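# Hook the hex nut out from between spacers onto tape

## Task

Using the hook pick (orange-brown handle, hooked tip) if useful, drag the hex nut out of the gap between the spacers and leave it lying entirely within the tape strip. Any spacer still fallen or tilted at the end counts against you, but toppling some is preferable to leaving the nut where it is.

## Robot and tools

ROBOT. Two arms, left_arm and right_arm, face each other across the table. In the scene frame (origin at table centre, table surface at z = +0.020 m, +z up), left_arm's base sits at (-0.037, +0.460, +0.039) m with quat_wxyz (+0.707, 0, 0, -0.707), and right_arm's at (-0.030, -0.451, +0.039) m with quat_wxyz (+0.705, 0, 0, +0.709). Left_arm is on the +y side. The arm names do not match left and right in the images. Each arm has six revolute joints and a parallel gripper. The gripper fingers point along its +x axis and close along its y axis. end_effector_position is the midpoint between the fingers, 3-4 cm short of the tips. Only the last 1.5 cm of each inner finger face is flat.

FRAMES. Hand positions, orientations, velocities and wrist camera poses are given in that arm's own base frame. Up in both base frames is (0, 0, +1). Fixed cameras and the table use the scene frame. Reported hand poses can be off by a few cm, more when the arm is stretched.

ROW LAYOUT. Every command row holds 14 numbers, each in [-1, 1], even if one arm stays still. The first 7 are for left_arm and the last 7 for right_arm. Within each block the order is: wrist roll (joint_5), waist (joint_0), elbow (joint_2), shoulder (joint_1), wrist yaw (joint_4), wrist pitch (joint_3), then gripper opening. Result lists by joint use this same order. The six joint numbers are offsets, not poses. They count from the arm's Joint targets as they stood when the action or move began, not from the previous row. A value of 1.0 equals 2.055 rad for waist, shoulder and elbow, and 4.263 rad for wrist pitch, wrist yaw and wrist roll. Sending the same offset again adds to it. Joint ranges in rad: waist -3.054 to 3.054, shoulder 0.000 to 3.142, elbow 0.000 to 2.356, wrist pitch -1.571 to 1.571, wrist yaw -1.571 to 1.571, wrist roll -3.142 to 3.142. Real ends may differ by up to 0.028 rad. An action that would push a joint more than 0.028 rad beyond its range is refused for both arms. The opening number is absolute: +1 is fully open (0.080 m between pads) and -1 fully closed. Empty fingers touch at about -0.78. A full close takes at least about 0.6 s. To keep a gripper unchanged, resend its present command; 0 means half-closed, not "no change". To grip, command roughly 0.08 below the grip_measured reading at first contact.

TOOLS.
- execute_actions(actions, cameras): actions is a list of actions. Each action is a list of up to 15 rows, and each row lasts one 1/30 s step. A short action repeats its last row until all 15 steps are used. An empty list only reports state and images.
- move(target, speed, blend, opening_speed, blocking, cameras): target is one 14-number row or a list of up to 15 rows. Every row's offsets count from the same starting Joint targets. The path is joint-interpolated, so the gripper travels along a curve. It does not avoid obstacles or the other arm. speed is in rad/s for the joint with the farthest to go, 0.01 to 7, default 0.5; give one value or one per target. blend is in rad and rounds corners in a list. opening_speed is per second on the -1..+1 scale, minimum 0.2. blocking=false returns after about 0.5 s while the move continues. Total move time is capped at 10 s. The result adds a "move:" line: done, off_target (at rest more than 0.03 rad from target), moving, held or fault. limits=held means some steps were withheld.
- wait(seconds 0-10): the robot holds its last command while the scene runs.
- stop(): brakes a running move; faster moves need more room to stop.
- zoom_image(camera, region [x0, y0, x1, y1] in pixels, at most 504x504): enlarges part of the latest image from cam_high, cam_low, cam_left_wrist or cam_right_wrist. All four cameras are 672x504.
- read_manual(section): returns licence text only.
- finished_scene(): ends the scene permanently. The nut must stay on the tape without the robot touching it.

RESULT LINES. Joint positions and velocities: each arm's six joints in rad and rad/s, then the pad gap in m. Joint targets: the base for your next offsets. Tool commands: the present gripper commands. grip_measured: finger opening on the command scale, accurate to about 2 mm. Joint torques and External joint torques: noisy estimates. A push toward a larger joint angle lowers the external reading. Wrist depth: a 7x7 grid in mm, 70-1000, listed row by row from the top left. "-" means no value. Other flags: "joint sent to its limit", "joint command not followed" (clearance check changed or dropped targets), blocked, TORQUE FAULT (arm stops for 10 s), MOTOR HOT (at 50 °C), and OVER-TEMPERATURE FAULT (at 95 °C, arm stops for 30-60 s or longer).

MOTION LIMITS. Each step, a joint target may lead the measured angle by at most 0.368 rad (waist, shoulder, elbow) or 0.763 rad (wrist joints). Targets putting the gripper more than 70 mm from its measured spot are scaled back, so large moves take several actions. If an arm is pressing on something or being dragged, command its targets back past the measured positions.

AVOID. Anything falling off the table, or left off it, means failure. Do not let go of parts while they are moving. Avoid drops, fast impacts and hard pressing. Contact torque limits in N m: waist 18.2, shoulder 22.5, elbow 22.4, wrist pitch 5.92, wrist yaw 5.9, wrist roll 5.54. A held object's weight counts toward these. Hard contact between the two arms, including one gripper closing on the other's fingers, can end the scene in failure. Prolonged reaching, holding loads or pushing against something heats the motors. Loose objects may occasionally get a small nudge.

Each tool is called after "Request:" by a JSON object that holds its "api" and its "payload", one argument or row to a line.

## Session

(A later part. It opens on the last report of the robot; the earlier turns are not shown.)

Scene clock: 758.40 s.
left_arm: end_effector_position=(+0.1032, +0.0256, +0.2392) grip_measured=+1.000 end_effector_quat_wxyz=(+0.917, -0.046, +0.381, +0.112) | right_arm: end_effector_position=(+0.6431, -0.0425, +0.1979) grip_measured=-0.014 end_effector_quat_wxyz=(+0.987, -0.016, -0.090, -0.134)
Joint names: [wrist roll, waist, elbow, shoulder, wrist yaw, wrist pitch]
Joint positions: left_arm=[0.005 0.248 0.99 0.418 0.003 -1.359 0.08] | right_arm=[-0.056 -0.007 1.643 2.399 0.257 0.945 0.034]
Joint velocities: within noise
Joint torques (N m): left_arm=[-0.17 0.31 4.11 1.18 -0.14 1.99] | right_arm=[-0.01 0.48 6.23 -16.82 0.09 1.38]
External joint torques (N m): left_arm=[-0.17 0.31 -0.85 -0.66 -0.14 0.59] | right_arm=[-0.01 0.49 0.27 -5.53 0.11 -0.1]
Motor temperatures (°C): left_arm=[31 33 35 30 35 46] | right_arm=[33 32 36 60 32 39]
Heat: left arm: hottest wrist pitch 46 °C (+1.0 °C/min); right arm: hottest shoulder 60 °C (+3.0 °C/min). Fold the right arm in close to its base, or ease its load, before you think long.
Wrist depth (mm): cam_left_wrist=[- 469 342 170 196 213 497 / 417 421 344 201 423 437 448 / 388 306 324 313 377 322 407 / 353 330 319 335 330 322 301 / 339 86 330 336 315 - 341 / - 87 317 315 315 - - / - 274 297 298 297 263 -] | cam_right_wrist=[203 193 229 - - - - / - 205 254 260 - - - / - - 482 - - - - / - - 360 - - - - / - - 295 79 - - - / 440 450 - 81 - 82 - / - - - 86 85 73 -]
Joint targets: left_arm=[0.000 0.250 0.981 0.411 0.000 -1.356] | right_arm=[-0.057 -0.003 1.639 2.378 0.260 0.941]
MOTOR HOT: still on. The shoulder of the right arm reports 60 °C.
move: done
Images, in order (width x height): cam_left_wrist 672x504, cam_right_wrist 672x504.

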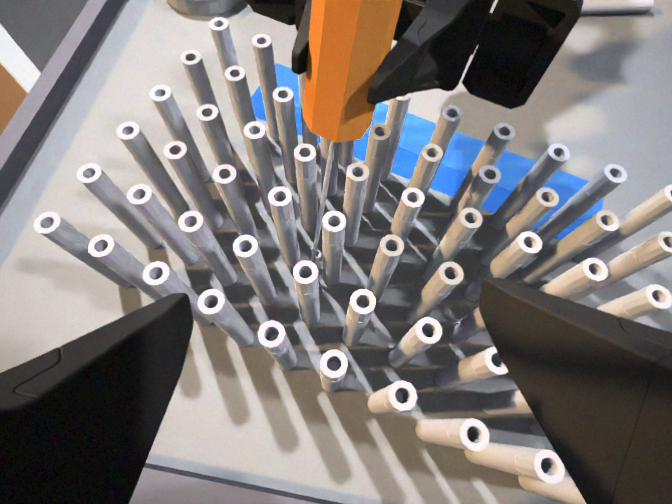

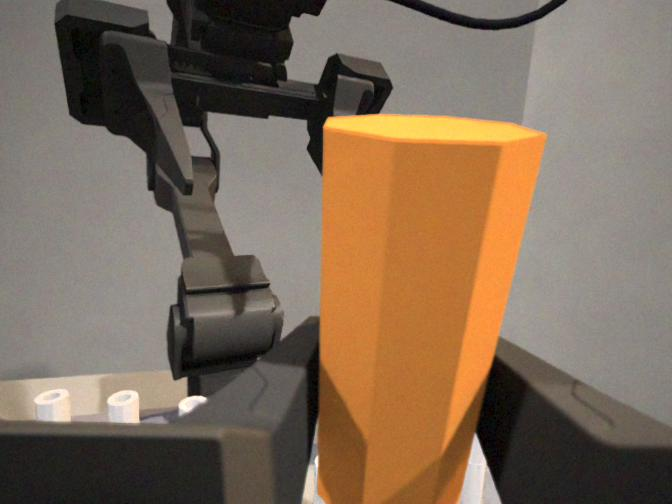

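Request:
{"api": "move", "payload": {
  "target": [
    [0, 0, 0, 0, 0, 0, 1.0, 0.0061, 0.0024, 0.0151, -0.0185, 0.0025, 0, -0.13],
    [0, 0, 0, 0, 0, 0, 1.0, 0.0061, 0.0024, 0.0151, -0.0185, 0.0025, -0.0270, -0.13]
  ],
  "speed": 0.15,
  "cameras": ["cam_left_wrist", "cam_right_wrist"]
}}

Request:
{"api": "zoom_image", "payload": {
  "camera": "cam_left_wrist",
  "region": [270, 200, 360, 290]
}}

Scene clock: 785.23 s.
left_arm: end_effector_position=(+0.1032, +0.0256, +0.2392) grip_measured=+1.000 end_effector_quat_wxyz=(+0.917, -0.046, +0.381, +0.112) | right_arm: end_effector_position=(+0.6443, -0.0405, +0.2024) grip_measured=-0.014 end_effector_quat_wxyz=(+0.989, -0.009, -0.059, -0.135)
Joint names: [wrist roll, waist, elbow, shoulder, wrist yaw, wrist pitch]
Joint positions: left_arm=[0.005 0.248 0.99 0.418 0.003 -1.359 0.08] | right_arm=[-0.036 -0.001 1.657 2.362 0.269 0.828 0.034]
Joint velocities: within noise
Joint torques (N m): left_arm=[-0.15 0.31 4.13 1.19 -0.15 1.99] | right_arm=[0.17 0.36 8.62 -17.01 0.08 1.5]
External joint torques (N m): left_arm=[-0.15 0.31 -0.86 -0.66 -0.15 0.56] | right_arm=[0.16 0.45 2.46 -5.66 0.1 -0.04]
Motor temperatures (°C): left_arm=[31 33 35 30 35 46] | right_arm=[33 32 36 69 32 40]
Heat: left arm: hottest wrist pitch 46 °C (+1.0 °C/min); right arm: hottest shoulder 69 °C (+14.2 °C/min). Fold the right arm in close to its base, or ease its load, before you think long.
Wrist depth (mm): cam_left_wrist=[- 472 458 170 188 207 495 / 417 423 344 200 423 438 446 / 386 307 323 313 378 324 407 / 354 331 319 345 332 324 301 / 340 86 330 334 306 - 340 / - 86 317 315 316 - - / - 275 297 299 297 263 -] | cam_right_wrist=[196 186 225 - - - - / - 204 257 252 - - - / - - 454 - - - - / - - 322 - - - - / - - 295 79 - - - / 394 421 - 81 - 82 - / - - - 85 85 72 -]
Joint targets: left_arm=[0.000 0.250 0.981 0.411 0.000 -1.356] | right_arm=[-0.031 0.002 1.669 2.340 0.271 0.826]
MOTOR HOT: still on. The shoulder of the right arm reports 69 °C.
move: done
Images, in order (width x height): cam_left_wrist 672x504, cam_right_wrist 672x504.

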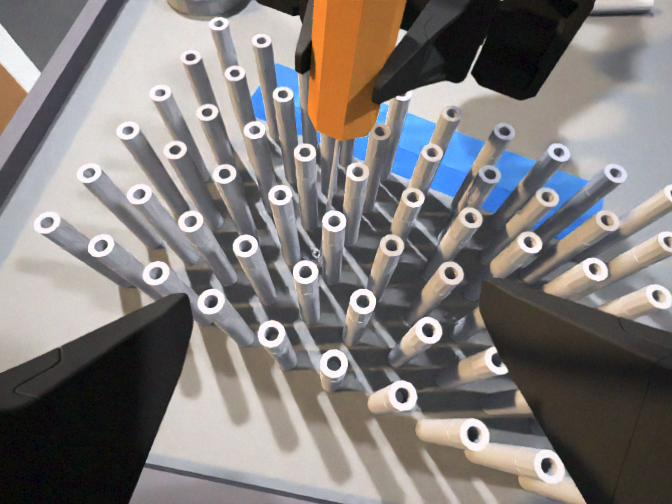

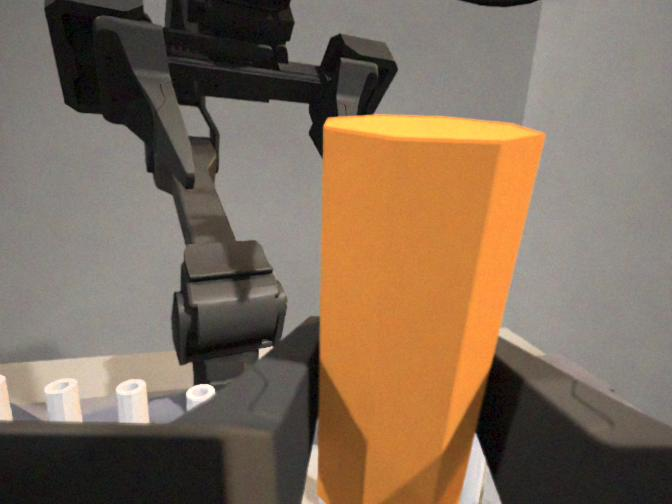

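Scaled by 5.600 from the camera's 672x504 image, which has a finer 960x720 frame.

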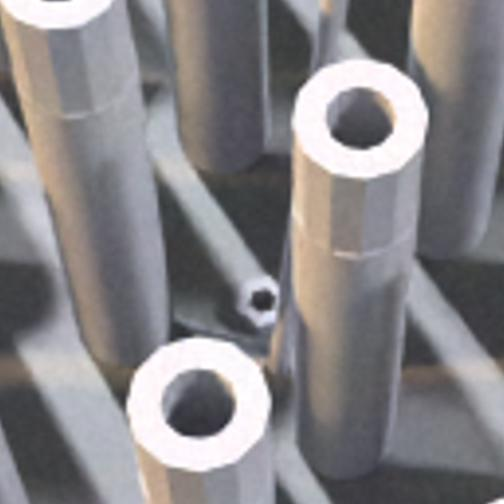

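Request:
{"api": "move", "payload": {
  "target": [0, 0, 0, 0, 0, 0, 1.0, -0.0006, 0.0090, -0.0788, -0.0380, 0.0036, 0.0167, -0.13],
  "speed": 0.12,
  "cameras": ["cam_left_wrist", "cam_low"]
}}

Request:
{"api": "zoom_image", "payload": {
  "camera": "cam_left_wrist",
  "region": [270, 190, 370, 290]
}}

Request:
{"api": "zoom_image", "payload": {
  "camera": "cam_low",
  "region": [390, 250, 470, 330]
}}

Scene clock: 801.87 s.
left_arm: end_effector_position=(+0.1032, +0.0256, +0.2392) grip_measured=+1.000 end_effector_quat_wxyz=(+0.917, -0.046, +0.381, +0.112) | right_arm: end_effector_position=(+0.6216, -0.0320, +0.2012) grip_measured=-0.014 end_effector_quat_wxyz=(+0.989, -0.009, -0.058, -0.134)
Joint names: [wrist roll, waist, elbow, shoulder, wrist yaw, wrist pitch]
Joint positions: left_arm=[0.005 0.248 0.99 0.418 0.003 -1.359 0.08] | right_arm=[-0.036 0.016 1.514 2.285 0.284 0.892 0.034]
Joint velocities: within noise
Joint torques (N m): left_arm=[-0.16 0.3 4.15 1.14 -0.15 1.98] | right_arm=[0.09 0.52 6.04 -16.45 0.09 2]
External joint torques (N m): left_arm=[-0.16 0.31 -0.83 -0.71 -0.15 0.57] | right_arm=[0.09 0.53 0.09 -5.75 0.1 0.48]
Motor temperatures (°C): left_arm=[31 33 35 29 35 46] | right_arm=[33 32 38 67 32 41]
Heat: left arm: hottest wrist pitch 46 °C (+0.0 °C/min); right arm: hottest shoulder 67 °C (+11.0 °C/min). Fold the right arm in close to its base, or ease its load, before you think long.
Wrist depth (mm): cam_left_wrist=[- 471 473 196 198 237 492 / 417 424 344 297 433 447 447 / 387 307 323 315 377 323 408 / 353 331 319 344 331 324 302 / 339 86 329 336 306 - 341 / - 87 316 316 315 - - / - 273 297 298 298 263 -] | cam_right_wrist=[- 209 244 - - - - / - 229 273 274 - - - / - - 409 - - - - / - - 336 - - - - / - - 320 79 - - - / 255 258 - 81 - 82 - / - - - 86 85 73 -]
Joint targets: left_arm=[0.000 0.250 0.981 0.411 0.000 -1.356] | right_arm=[-0.033 0.021 1.507 2.261 0.286 0.897]
MOTOR HOT: still on. The shoulder of the right arm reports 67 °C.
move: done
Images, in order (width x height): cam_low 672x504, cam_left_wrist 672x504.

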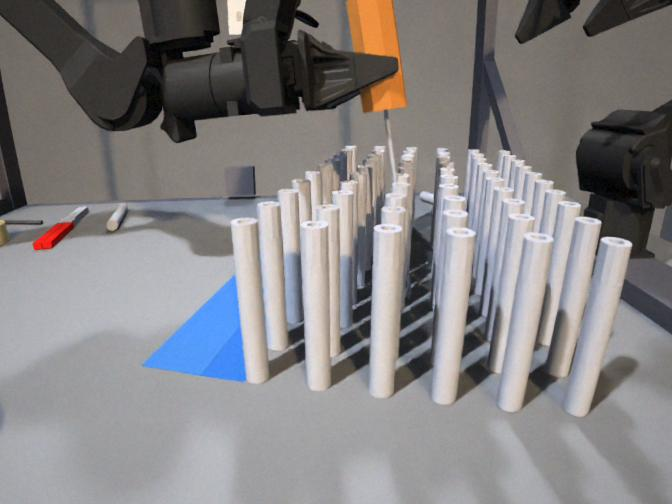

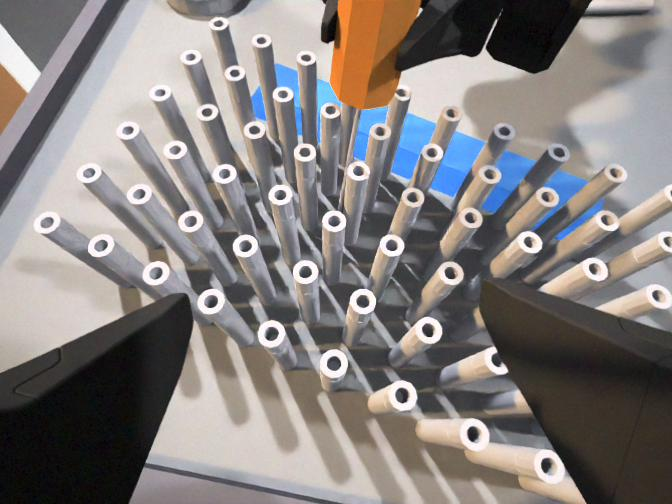

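Scaled by 5.040 from the camera's 672x504 image, which has a finer 960x720 frame.

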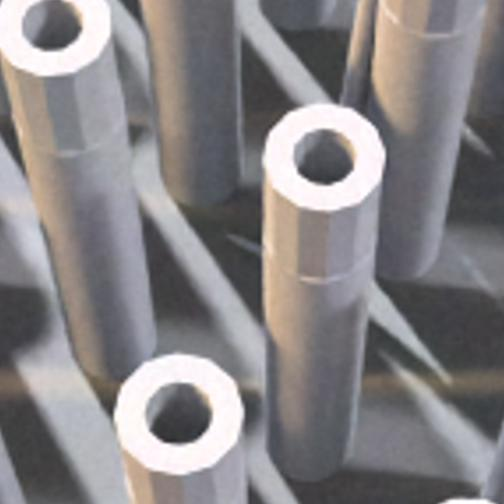

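Scaled by 6.300 from the camera's 672x504 image, which has a finer 960x720 frame.

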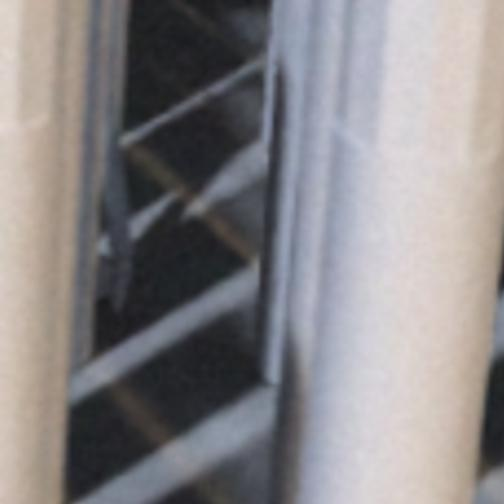

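Request:
{"api": "move", "payload": {
  "target": [0, 0, 0, 0, 0, 0, 1.0, -0.0005, 0.0100, -0.0801, -0.0429, 0.0044, 0.0178, -0.13],
  "speed": 0.12,
  "cameras": ["cam_left_wrist", "cam_low", "cam_high"]
}}

Request:
{"api": "zoom_image", "payload": {
  "camera": "cam_left_wrist",
  "region": [270, 160, 370, 260]
}}

Request:
{"api": "zoom_image", "payload": {
  "camera": "cam_low",
  "region": [350, 240, 430, 320]
}}

Scene clock: 810.53 s.
left_arm: end_effector_position=(+0.1032, +0.0256, +0.2392) grip_measured=+1.000 end_effector_quat_wxyz=(+0.917, -0.046, +0.381, +0.112) | right_arm: end_effector_position=(+0.5928, -0.0229, +0.1995) grip_measured=-0.014 end_effector_quat_wxyz=(+0.989, -0.007, -0.057, -0.133)
Joint names: [wrist roll, waist, elbow, shoulder, wrist yaw, wrist pitch]
Joint positions: left_arm=[0.005 0.248 0.99 0.418 0.003 -1.359 0.08] | right_arm=[-0.036 0.037 1.349 2.196 0.302 0.968 0.034]
Joint velocities: within noise
Joint torques (N m): left_arm=[-0.15 0.27 4.16 1.2 -0.17 1.99] | right_arm=[0.02 0.47 5.75 -15.46 0.09 1.95]
External joint torques (N m): left_arm=[-0.15 0.27 -0.78 -0.65 -0.17 0.6] | right_arm=[0.02 0.47 -0.07 -5.32 0.11 0.4]
Motor temperatures (°C): left_arm=[31 33 35 29 35 46] | right_arm=[33 32 38 66 32 42]
Heat: left arm: hottest wrist pitch 46 °C (+0.0 °C/min); right arm: hottest shoulder 66 °C (+9.1 °C/min). Fold the right arm in close to its base, or ease its load, before you think long.
Wrist depth (mm): cam_left_wrist=[- 470 472 476 228 467 495 / 418 421 344 331 441 445 449 / 388 307 324 333 377 321 407 / 355 331 319 353 332 324 300 / 339 86 329 335 316 - 341 / - 87 316 315 317 - - / - 274 296 299 297 263 -] | cam_right_wrist=[- 236 269 - - - - / - 265 278 303 - - - / - - 428 - - - - / - - 359 - - - - / - - 359 79 - - - / 251 288 - 81 - 82 - / - - - 86 85 73 -]
Joint targets: left_arm=[0.000 0.250 0.981 0.411 0.000 -1.356] | right_arm=[-0.035 0.041 1.343 2.173 0.305 0.973]
MOTOR HOT: still on. The shoulder of the right arm reports 66 °C.
move: done
Images, in order (width x height): cam_high 672x504, cam_low 672x504, cam_left_wrist 672x504.

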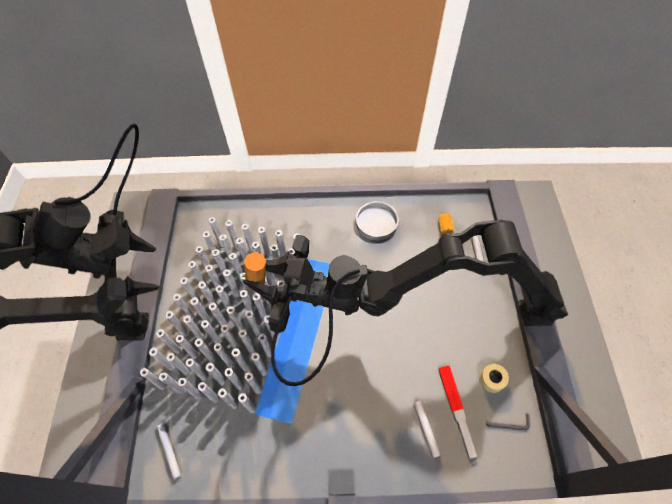

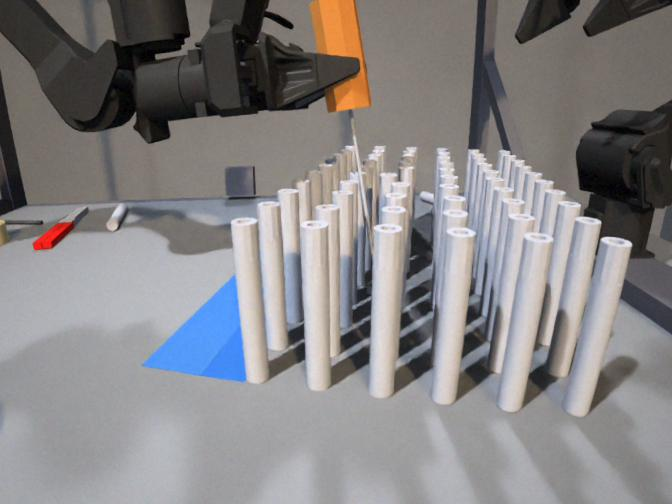

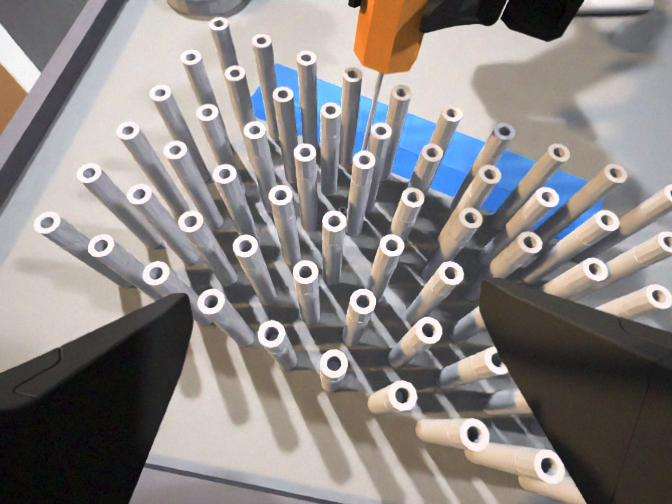

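Scaled by 5.040 from the camera's 672x504 image, which has a finer 960x720 frame.

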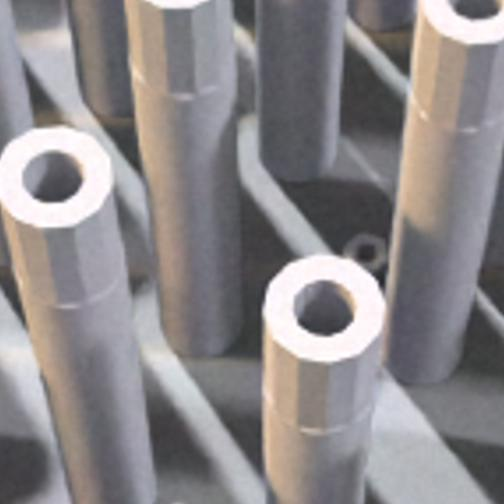

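Scaled by 6.300 from the camera's 672x504 image, which has a finer 960x720 frame.

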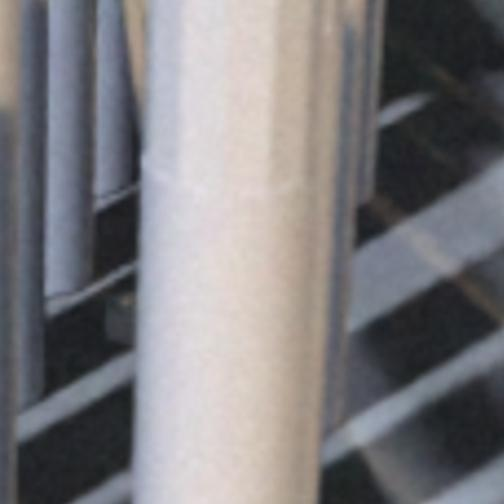

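Request:
{"api": "zoom_image", "payload": {
  "camera": "cam_left_wrist",
  "region": [290, 60, 430, 260]
}}

Request:
{"api": "zoom_image", "payload": {
  "camera": "cam_low",
  "region": [340, 130, 440, 330]
}}

Scaled by 2.520 from the camera's 672x504 image, which has a finer 960x720 frame.

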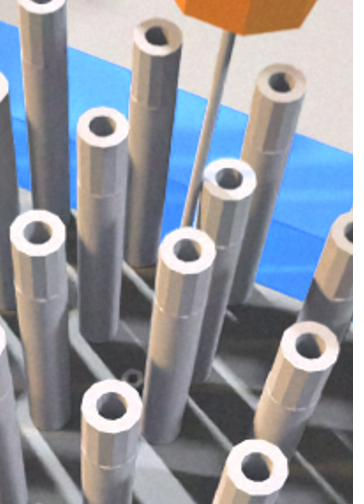

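Scaled by 2.520 from the camera's 672x504 image, which has a finer 960x720 frame.

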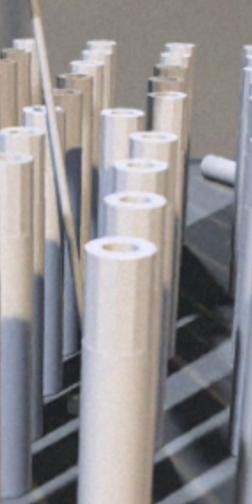

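Request:
{"api": "move", "payload": {
  "target": [0, 0, 0, 0, 0, 0, 1.0, -0.0006, 0.0088, -0.0749, -0.0413, 0.0050, 0.0159, -0.13],
  "speed": 0.12,
  "cameras": ["cam_left_wrist", "cam_low"]
}}

Request:
{"api": "zoom_image", "payload": {
  "camera": "cam_left_wrist",
  "region": [290, 60, 430, 260]
}}

Request:
{"api": "zoom_image", "payload": {
  "camera": "cam_low",
  "region": [310, 180, 430, 320]
}}

Scene clock: 827.07 s.
left_arm: end_effector_position=(+0.1032, +0.0256, +0.2392) grip_measured=+1.000 end_effector_quat_wxyz=(+0.917, -0.046, +0.381, +0.112) | right_arm: end_effector_position=(+0.5631, -0.0173, +0.1977) grip_measured=-0.014 end_effector_quat_wxyz=(+0.989, -0.006, -0.057, -0.135)
Joint names: [wrist roll, waist, elbow, shoulder, wrist yaw, wrist pitch]
Joint positions: left_arm=[0.005 0.248 0.99 0.418 0.003 -1.359 0.08] | right_arm=[-0.036 0.054 1.195 2.11 0.324 1.035 0.034]
Joint velocities: within noise
Joint torques (N m): left_arm=[-0.17 0.28 4.11 1.18 -0.15 1.98] | right_arm=[-0.05 0.56 5.59 -14.41 0.08 1.95]
External joint torques (N m): left_arm=[-0.17 0.28 -0.85 -0.66 -0.14 0.59] | right_arm=[-0.05 0.64 0.01 -5.11 0.09 0.42]
Motor temperatures (°C): left_arm=[31 33 35 29 35 46] | right_arm=[33 32 37 66 32 43]
Heat: left arm: hottest wrist pitch 46 °C (+0.0 °C/min); right arm: hottest shoulder 66 °C (+2.0 °C/min). Fold the right arm in close to its base, or ease its load, before you think long.
Wrist depth (mm): cam_left_wrist=[- 469 469 481 477 491 494 / 417 423 344 347 441 445 446 / 386 307 322 335 366 324 405 / 355 330 319 353 330 325 302 / 340 86 329 336 306 - 341 / - 87 316 315 316 - - / - 274 297 298 297 264 -] | cam_right_wrist=[- - 299 - - - - / - - 301 332 - - - / - - 473 - - - - / - - 387 - - - - / 364 - 408 79 - - - / 318 275 - 81 - 82 - / - - - 86 85 72 -]
Joint targets: left_arm=[0.000 0.250 0.981 0.411 0.000 -1.356] | right_arm=[-0.038 0.059 1.189 2.089 0.326 1.041]
MOTOR HOT: still on. The shoulder of the right arm reports 66 °C.
move: done
Images, in order (width x height): cam_low 672x504, cam_left_wrist 672x504.

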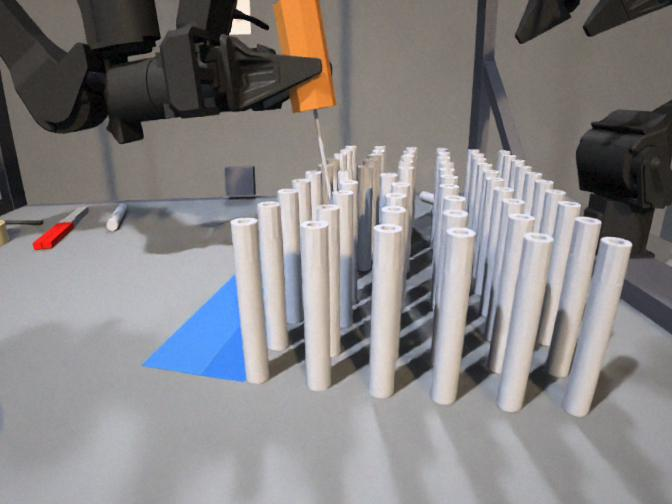

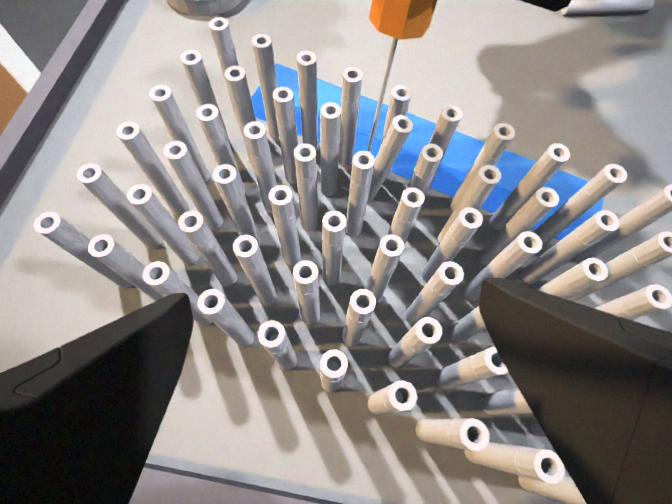

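Scaled by 2.520 from the camera's 672x504 image, which has a finer 960x720 frame.

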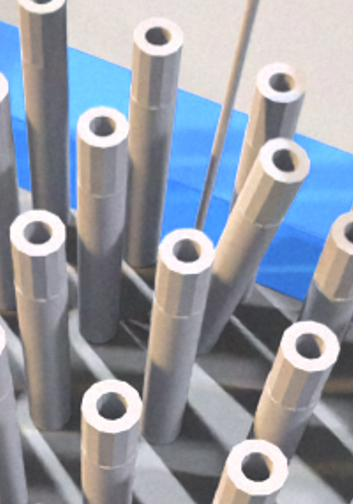

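Scaled by 3.600 from the camera's 672x504 image, which has a finer 960x720 frame.

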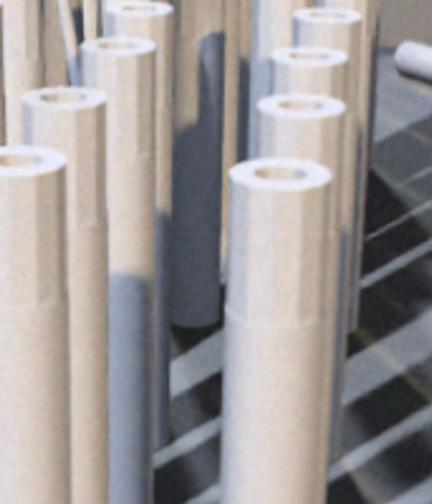

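Request:
{"api": "execute_actions", "payload": {
  "actions": [],
  "cameras": ["cam_high", "cam_left_wrist", "cam_right_wrist"]
}}

Request:
{"api": "zoom_image", "payload": {
  "camera": "cam_high",
  "region": [210, 220, 330, 340]
}}

Request:
{"api": "zoom_image", "payload": {
  "camera": "cam_left_wrist",
  "region": [330, 100, 430, 240]
}}

Scene clock: 838.50 s.
left_arm: end_effector_position=(+0.1032, +0.0256, +0.2392) grip_measured=+1.000 end_effector_quat_wxyz=(+0.917, -0.046, +0.381, +0.112) | right_arm: end_effector_position=(+0.5629, -0.0174, +0.1978) grip_measured=-0.014 end_effector_quat_wxyz=(+0.989, -0.006, -0.057, -0.135)
Joint names: [wrist roll, waist, elbow, shoulder, wrist yaw, wrist pitch]
Joint positions: left_arm=[0.005 0.248 0.99 0.418 0.003 -1.359 0.08] | right_arm=[-0.036 0.054 1.194 2.109 0.324 1.036 0.034]
Joint velocities: within noise
Joint torques (N m): left_arm=[-0.17 0.27 4.13 1.22 -0.16 1.98] | right_arm=[-0.04 0.55 5.68 -14.4 0.06 1.96]
External joint torques (N m): left_arm=[-0.17 0.28 -0.82 -0.65 -0.16 0.58] | right_arm=[-0.04 0.47 0.13 -5.11 0.09 0.44]
Motor temperatures (°C): left_arm=[31 33 35 29 35 46] | right_arm=[33 32 37 63 32 43]
Heat: left arm: hottest wrist pitch 46 °C (+0.0 °C/min); right arm: hottest shoulder 63 °C (-5.0 °C/min). Fold the right arm in close to its base, or ease its load, before you think long.
Wrist depth (mm): cam_left_wrist=[- 472 469 477 478 489 496 / 419 422 344 349 441 447 448 / 387 308 322 336 391 398 411 / 359 357 348 362 361 367 365 / 339 86 332 334 305 - 342 / - 87 313 313 309 - - / - 271 297 298 295 275 -] | cam_right_wrist=[- - 300 - - - - / - - 301 331 - - - / - - 474 - - - - / - - 384 - - - - / 513 - 409 79 - - - / 367 351 - 81 - 82 - / - - - 86 85 72 -]
Joint targets: left_arm=[0.000 0.250 0.981 0.411 0.000 -1.356] | right_arm=[-0.038 0.059 1.189 2.088 0.326 1.041]
Tool commands: left_gripper/opening=+1.0 right_gripper/opening=-0.13
MOTOR HOT: still on. The shoulder of the right arm reports 63 °C.
Images, in order (width x height): cam_high 672x504, cam_left_wrist 672x504, cam_right_wrist 672x504.

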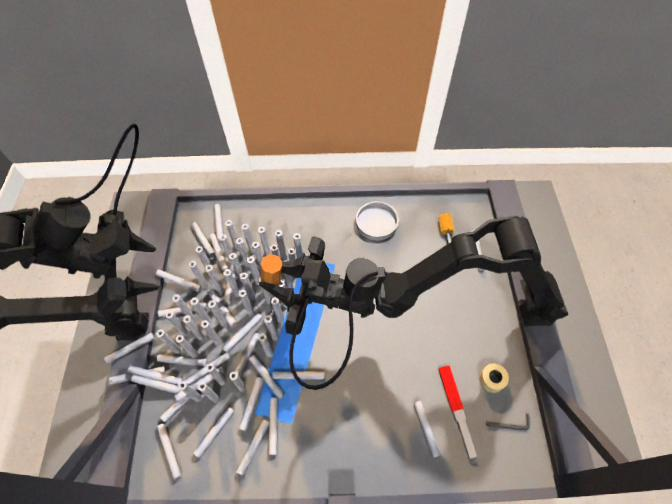

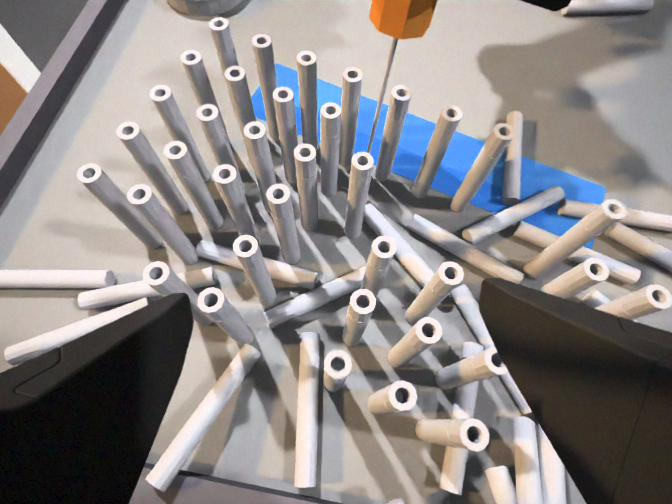

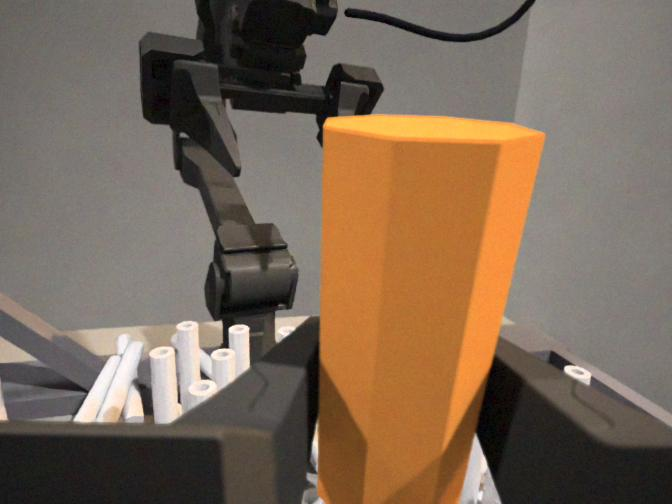

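Scaled by 4.200 from the camera's 672x504 image, which has a finer 960x720 frame.

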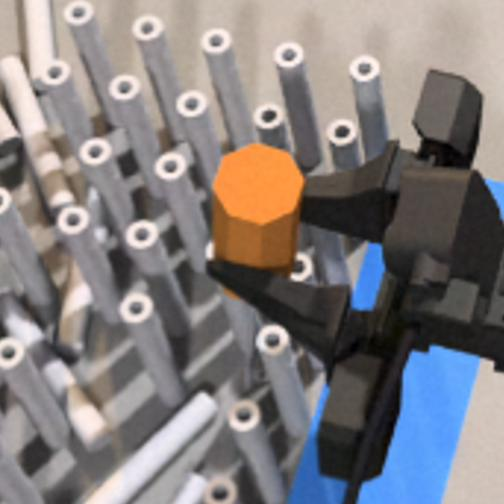

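Scaled by 3.600 from the camera's 672x504 image, which has a finer 960x720 frame.

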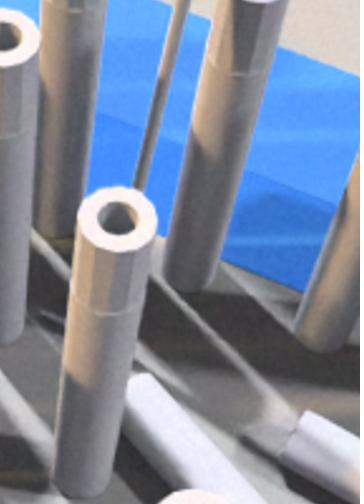

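Request:
{"api": "move", "payload": {
  "target": [0, 0, 0, 0, 0, 0, 1.0, -0.0010, 0.0138, -0.0793, -0.0450, 0.0063, 0.0165, -0.13],
  "speed": 0.1,
  "cameras": ["cam_left_wrist", "cam_low", "cam_high"]
}}

Request:
{"api": "zoom_image", "payload": {
  "camera": "cam_left_wrist",
  "region": [310, 60, 450, 200]
}}

Request:
{"api": "zoom_image", "payload": {
  "camera": "cam_low",
  "region": [240, 180, 400, 340]
}}

Scene clock: 866.87 s.
left_arm: end_effector_position=(+0.1032, +0.0256, +0.2392) grip_measured=+1.000 end_effector_quat_wxyz=(+0.917, -0.046, +0.381, +0.112) | right_arm: end_effector_position=(+0.5292, -0.0074, +0.1959) grip_measured=-0.014 end_effector_quat_wxyz=(+0.989, -0.007, -0.056, -0.134)
Joint names: [wrist roll, waist, elbow, shoulder, wrist yaw, wrist pitch]
Joint positions: left_arm=[0.005 0.248 0.99 0.418 0.003 -1.359 0.08] | right_arm=[-0.039 0.084 1.031 2.016 0.35 1.106 0.034]
Joint velocities: within noise
Joint torques (N m): left_arm=[-0.17 0.25 4.12 1.18 -0.16 1.98] | right_arm=[-0.07 0.46 5.43 -13.25 0.09 2.01]
External joint torques (N m): left_arm=[-0.17 0.25 -0.86 -0.67 -0.16 0.57] | right_arm=[-0.07 0.46 0.1 -4.79 0.12 0.5]
Motor temperatures (°C): left_arm=[31 33 35 29 35 46] | right_arm=[32 32 36 61 32 44]
Heat: left arm: hottest wrist pitch 46 °C (+0.0 °C/min); right arm: hottest shoulder 61 °C (-5.0 °C/min). Fold the right arm in close to its base, or ease its load, before you think long.
Wrist depth (mm): cam_left_wrist=[- 470 467 481 487 490 495 / 419 422 344 369 435 445 448 / 387 307 323 350 391 398 409 / 361 356 348 362 362 368 363 / 339 86 333 336 306 - 341 / - 87 313 313 308 - - / - 271 296 298 297 275 -] | cam_right_wrist=[- - 331 - - - - / - - 326 364 - - - / - - 564 - - - - / - - 493 - - - - / 400 558 353 79 - 561 - / 273 380 - 81 - 82 464 / - - - 86 85 72 -]
Joint targets: left_arm=[0.000 0.250 0.981 0.411 0.000 -1.356] | right_arm=[-0.042 0.088 1.026 1.996 0.353 1.112]
MOTOR HOT: still on. The shoulder of the right arm reports 61 °C.
move: done
Images, in order (width x height): cam_high 672x504, cam_low 672x504, cam_left_wrist 672x504.

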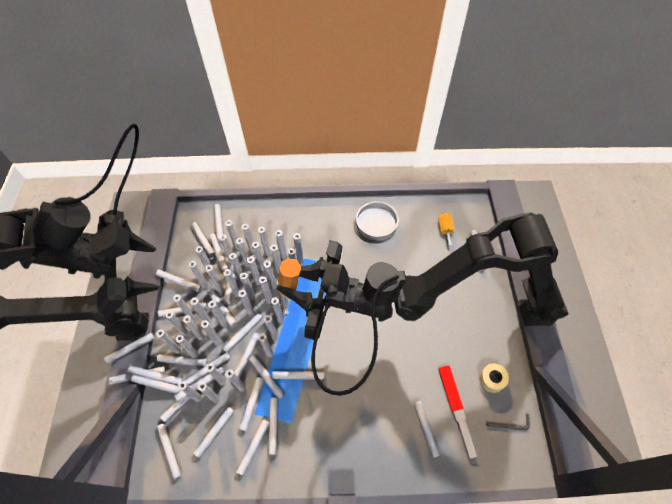

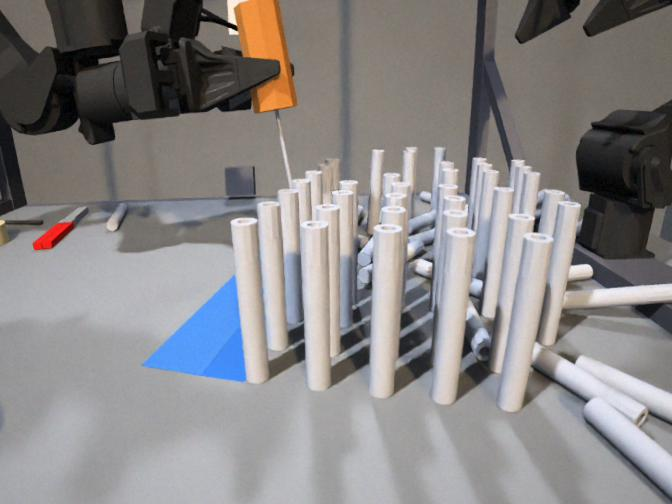

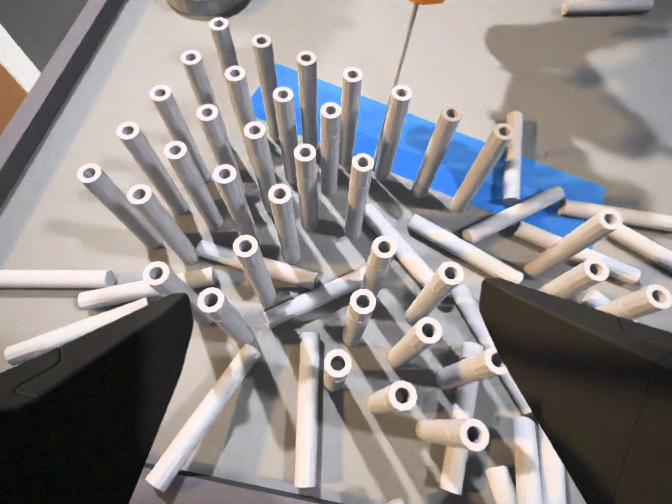

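Scaled by 3.600 from the camera's 672x504 image, which has a finer 960x720 frame.

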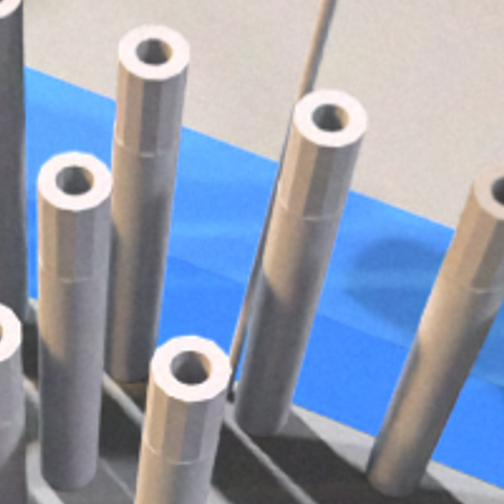

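Scaled by 3.150 from the camera's 672x504 image, which has a finer 960x720 frame.

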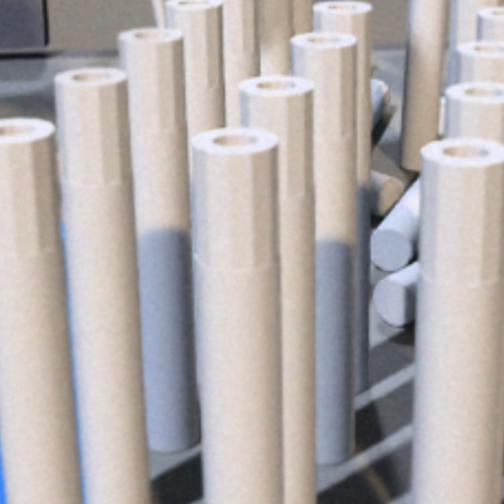

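Request:
{"api": "move", "payload": {
  "target": [0, 0, 0, 0, 0, 0, 1.0, 0.0004, -0.0100, -0.0035, -0.0021, -0.0028, 0.0006, -0.13],
  "speed": 0.08,
  "cameras": ["cam_left_wrist", "cam_high"]
}}

Request:
{"api": "zoom_image", "payload": {
  "camera": "cam_left_wrist",
  "region": [330, 100, 430, 200]
}}

Request:
{"api": "zoom_image", "payload": {
  "camera": "cam_high",
  "region": [240, 230, 340, 330]
}}

Scene clock: 883.27 s.
left_arm: end_effector_position=(+0.1032, +0.0256, +0.2392) grip_measured=+1.000 end_effector_quat_wxyz=(+0.917, -0.046, +0.381, +0.112) | right_arm: end_effector_position=(+0.5278, -0.0125, +0.1960) grip_measured=-0.014 end_effector_quat_wxyz=(+0.989, -0.007, -0.056, -0.136)
Joint names: [wrist roll, waist, elbow, shoulder, wrist yaw, wrist pitch]
Joint positions: left_arm=[0.005 0.248 0.99 0.418 0.003 -1.359 0.08] | right_arm=[-0.039 0.072 1.024 2.011 0.343 1.108 0.034]
Joint velocities: within noise
Joint torques (N m): left_arm=[-0.17 0.27 4.1 1.21 -0.17 1.98] | right_arm=[-0.02 -0.49 5.46 -13.12 -0.07 2.01]
External joint torques (N m): left_arm=[-0.17 0.27 -0.91 -0.6 -0.17 0.57] | right_arm=[-0.02 -0.47 0.15 -4.7 -0.05 0.49]
Motor temperatures (°C): left_arm=[30 33 35 29 35 46] | right_arm=[32 32 36 62 32 43]
Heat: left arm: hottest wrist pitch 46 °C (+0.0 °C/min); right arm: hottest shoulder 62 °C (-4.0 °C/min). Fold the right arm in close to its base, or ease its load, before you think long.
Wrist depth (mm): cam_left_wrist=[- 470 469 484 488 492 495 / 418 423 344 366 434 445 449 / 386 307 323 348 390 401 409 / 360 357 348 361 362 368 367 / 339 86 332 336 305 - 342 / - 87 313 314 308 - - / - 271 296 298 295 275 -] | cam_right_wrist=[- - 329 - - - - / - - 327 369 - - - / - - 563 - - - - / - - 417 - - - - / 392 554 356 79 - - - / 378 378 - 81 76 82 - / - - - 86 85 72 -]
Joint targets: left_arm=[0.000 0.250 0.981 0.411 0.000 -1.356] | right_arm=[-0.041 0.067 1.019 1.992 0.341 1.114]
MOTOR HOT: still on. The shoulder of the right arm reports 62 °C.
move: done
Images, in order (width x height): cam_high 672x504, cam_left_wrist 672x504.

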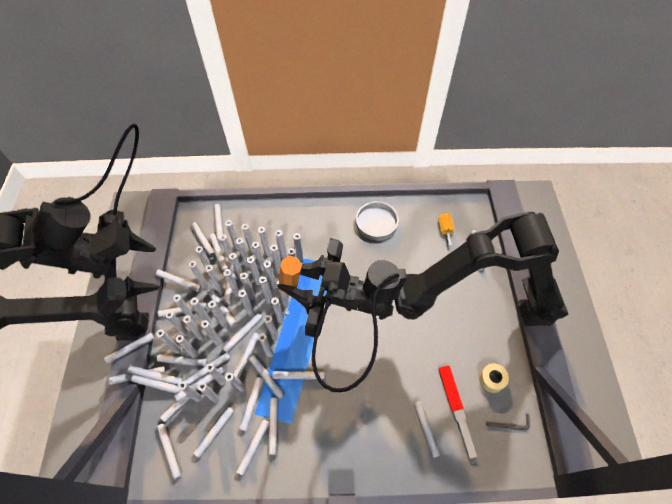

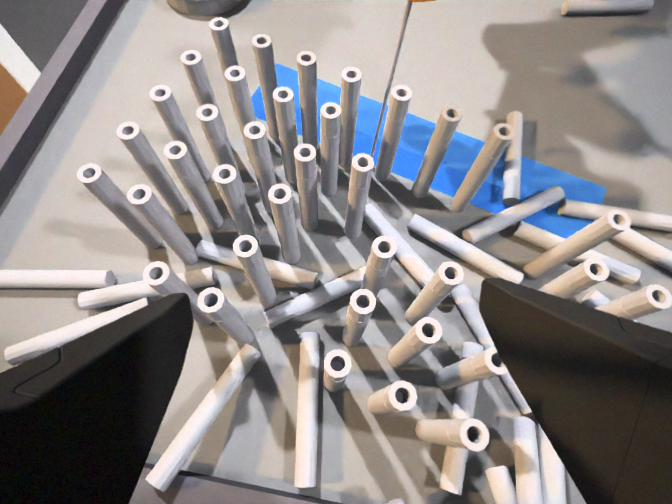

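Scaled by 5.040 from the camera's 672x504 image, which has a finer 960x720 frame.

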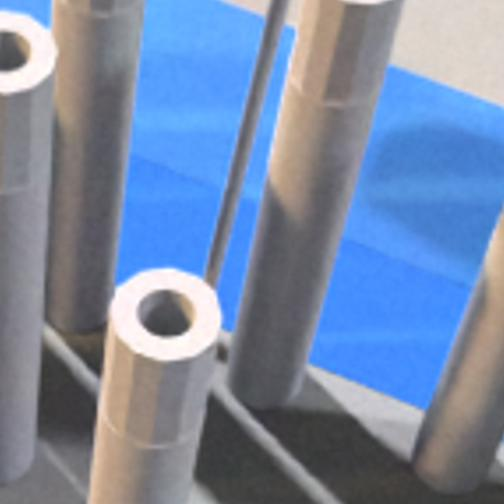

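Scaled by 5.040 from the camera's 672x504 image, which has a finer 960x720 frame.

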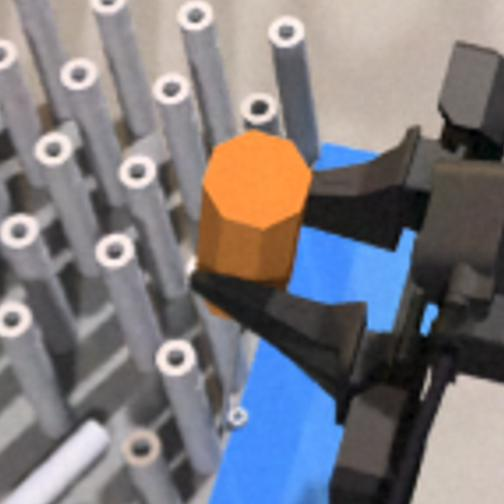

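Request:
{"api": "move", "payload": {
  "target": [0, 0, 0, 0, 0, 0, 1.0, -0.0013, 0.0204, -0.0738, -0.0441, 0.0081, 0.0145, -0.13],
  "speed": 0.1,
  "cameras": ["cam_left_wrist", "cam_high"]
}}

Request:
{"api": "zoom_image", "payload": {
  "camera": "cam_left_wrist",
  "region": [330, 80, 430, 180]
}}

Request:
{"api": "zoom_image", "payload": {
  "camera": "cam_high",
  "region": [240, 230, 340, 330]
}}

Scene clock: 893.10 s.
left_arm: end_effector_position=(+0.1032, +0.0256, +0.2392) grip_measured=+1.000 end_effector_quat_wxyz=(+0.917, -0.046, +0.381, +0.112) | right_arm: end_effector_position=(+0.4940, -0.0030, +0.1943) grip_measured=-0.014 end_effector_quat_wxyz=(+0.989, -0.007, -0.056, -0.134)
Joint names: [wrist roll, waist, elbow, shoulder, wrist yaw, wrist pitch]
Joint positions: left_arm=[0.005 0.248 0.99 0.418 0.003 -1.359 0.08] | right_arm=[-0.043 0.105 0.872 1.92 0.373 1.169 0.034]
Joint velocities: within noise
Joint torques (N m): left_arm=[-0.16 0.32 4.14 1.25 -0.15 1.97] | right_arm=[-0.06 0.43 5.37 -12.02 0.09 2.03]
External joint torques (N m): left_arm=[-0.17 0.32 -0.83 -0.59 -0.15 0.56] | right_arm=[-0.07 0.46 0.23 -4.35 0.11 0.51]
Motor temperatures (°C): left_arm=[30 33 35 29 35 46] | right_arm=[32 32 36 64 32 43]
Heat: left arm: hottest wrist pitch 46 °C (+0.0 °C/min); right arm: hottest shoulder 64 °C (+0.0 °C/min). Fold the right arm in close to its base, or ease its load, before you think long.
Wrist depth (mm): cam_left_wrist=[- 471 470 481 485 491 496 / 420 423 344 371 441 443 447 / 386 308 323 349 390 398 410 / 362 356 347 362 361 368 366 / 341 86 333 336 306 - 341 / - 87 313 313 309 - - / - 270 296 298 296 274 -] | cam_right_wrist=[- - 392 - - - - / - - 355 403 - - - / - - 602 - - - - / - - - - - - - / 470 447 382 79 - 571 - / 260 391 - 81 - 82 458 / - - - 86 85 72 -]
Joint targets: left_arm=[0.000 0.250 0.981 0.411 0.000 -1.356] | right_arm=[-0.046 0.109 0.867 1.901 0.375 1.176]
MOTOR HOT: still on. The shoulder of the right arm reports 64 °C.
move: done
Images, in order (width x height): cam_high 672x504, cam_left_wrist 672x504.

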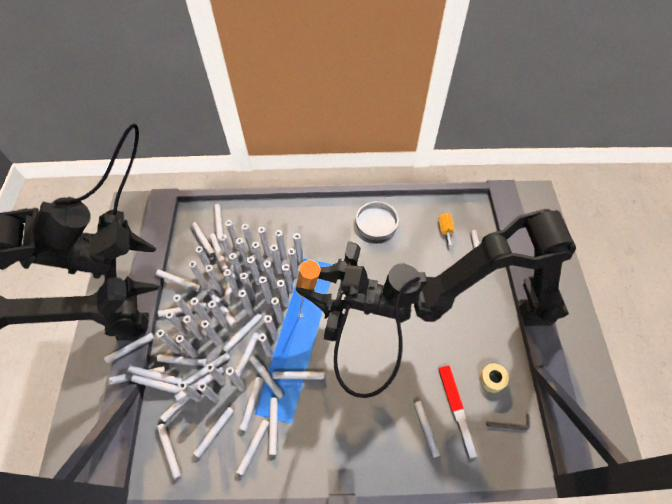

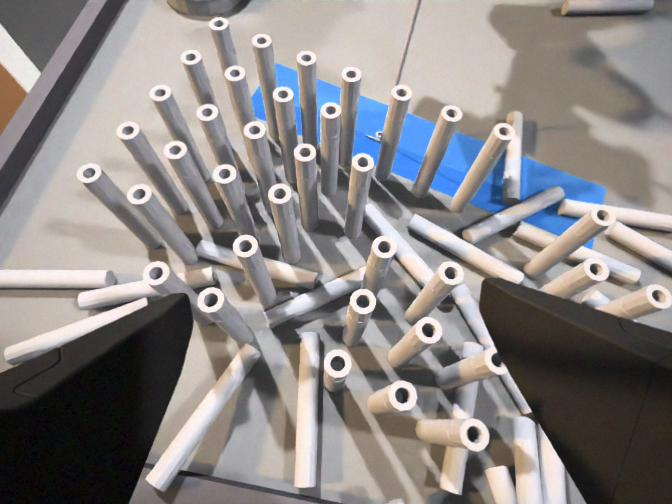

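Scaled by 5.040 from the camera's 672x504 image, which has a finer 960x720 frame.

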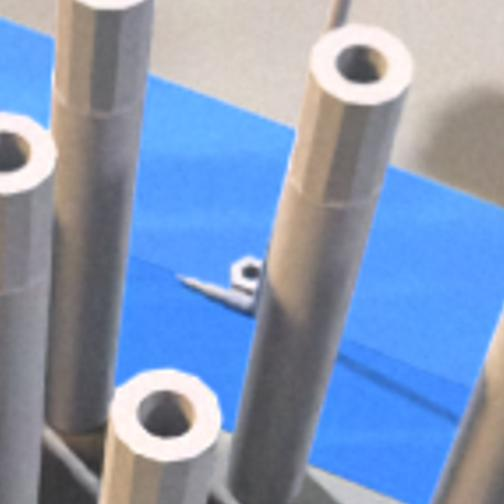

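Scaled by 5.040 from the camera's 672x504 image, which has a finer 960x720 frame.

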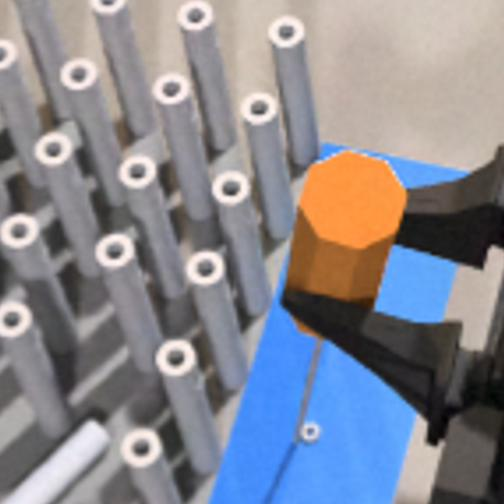

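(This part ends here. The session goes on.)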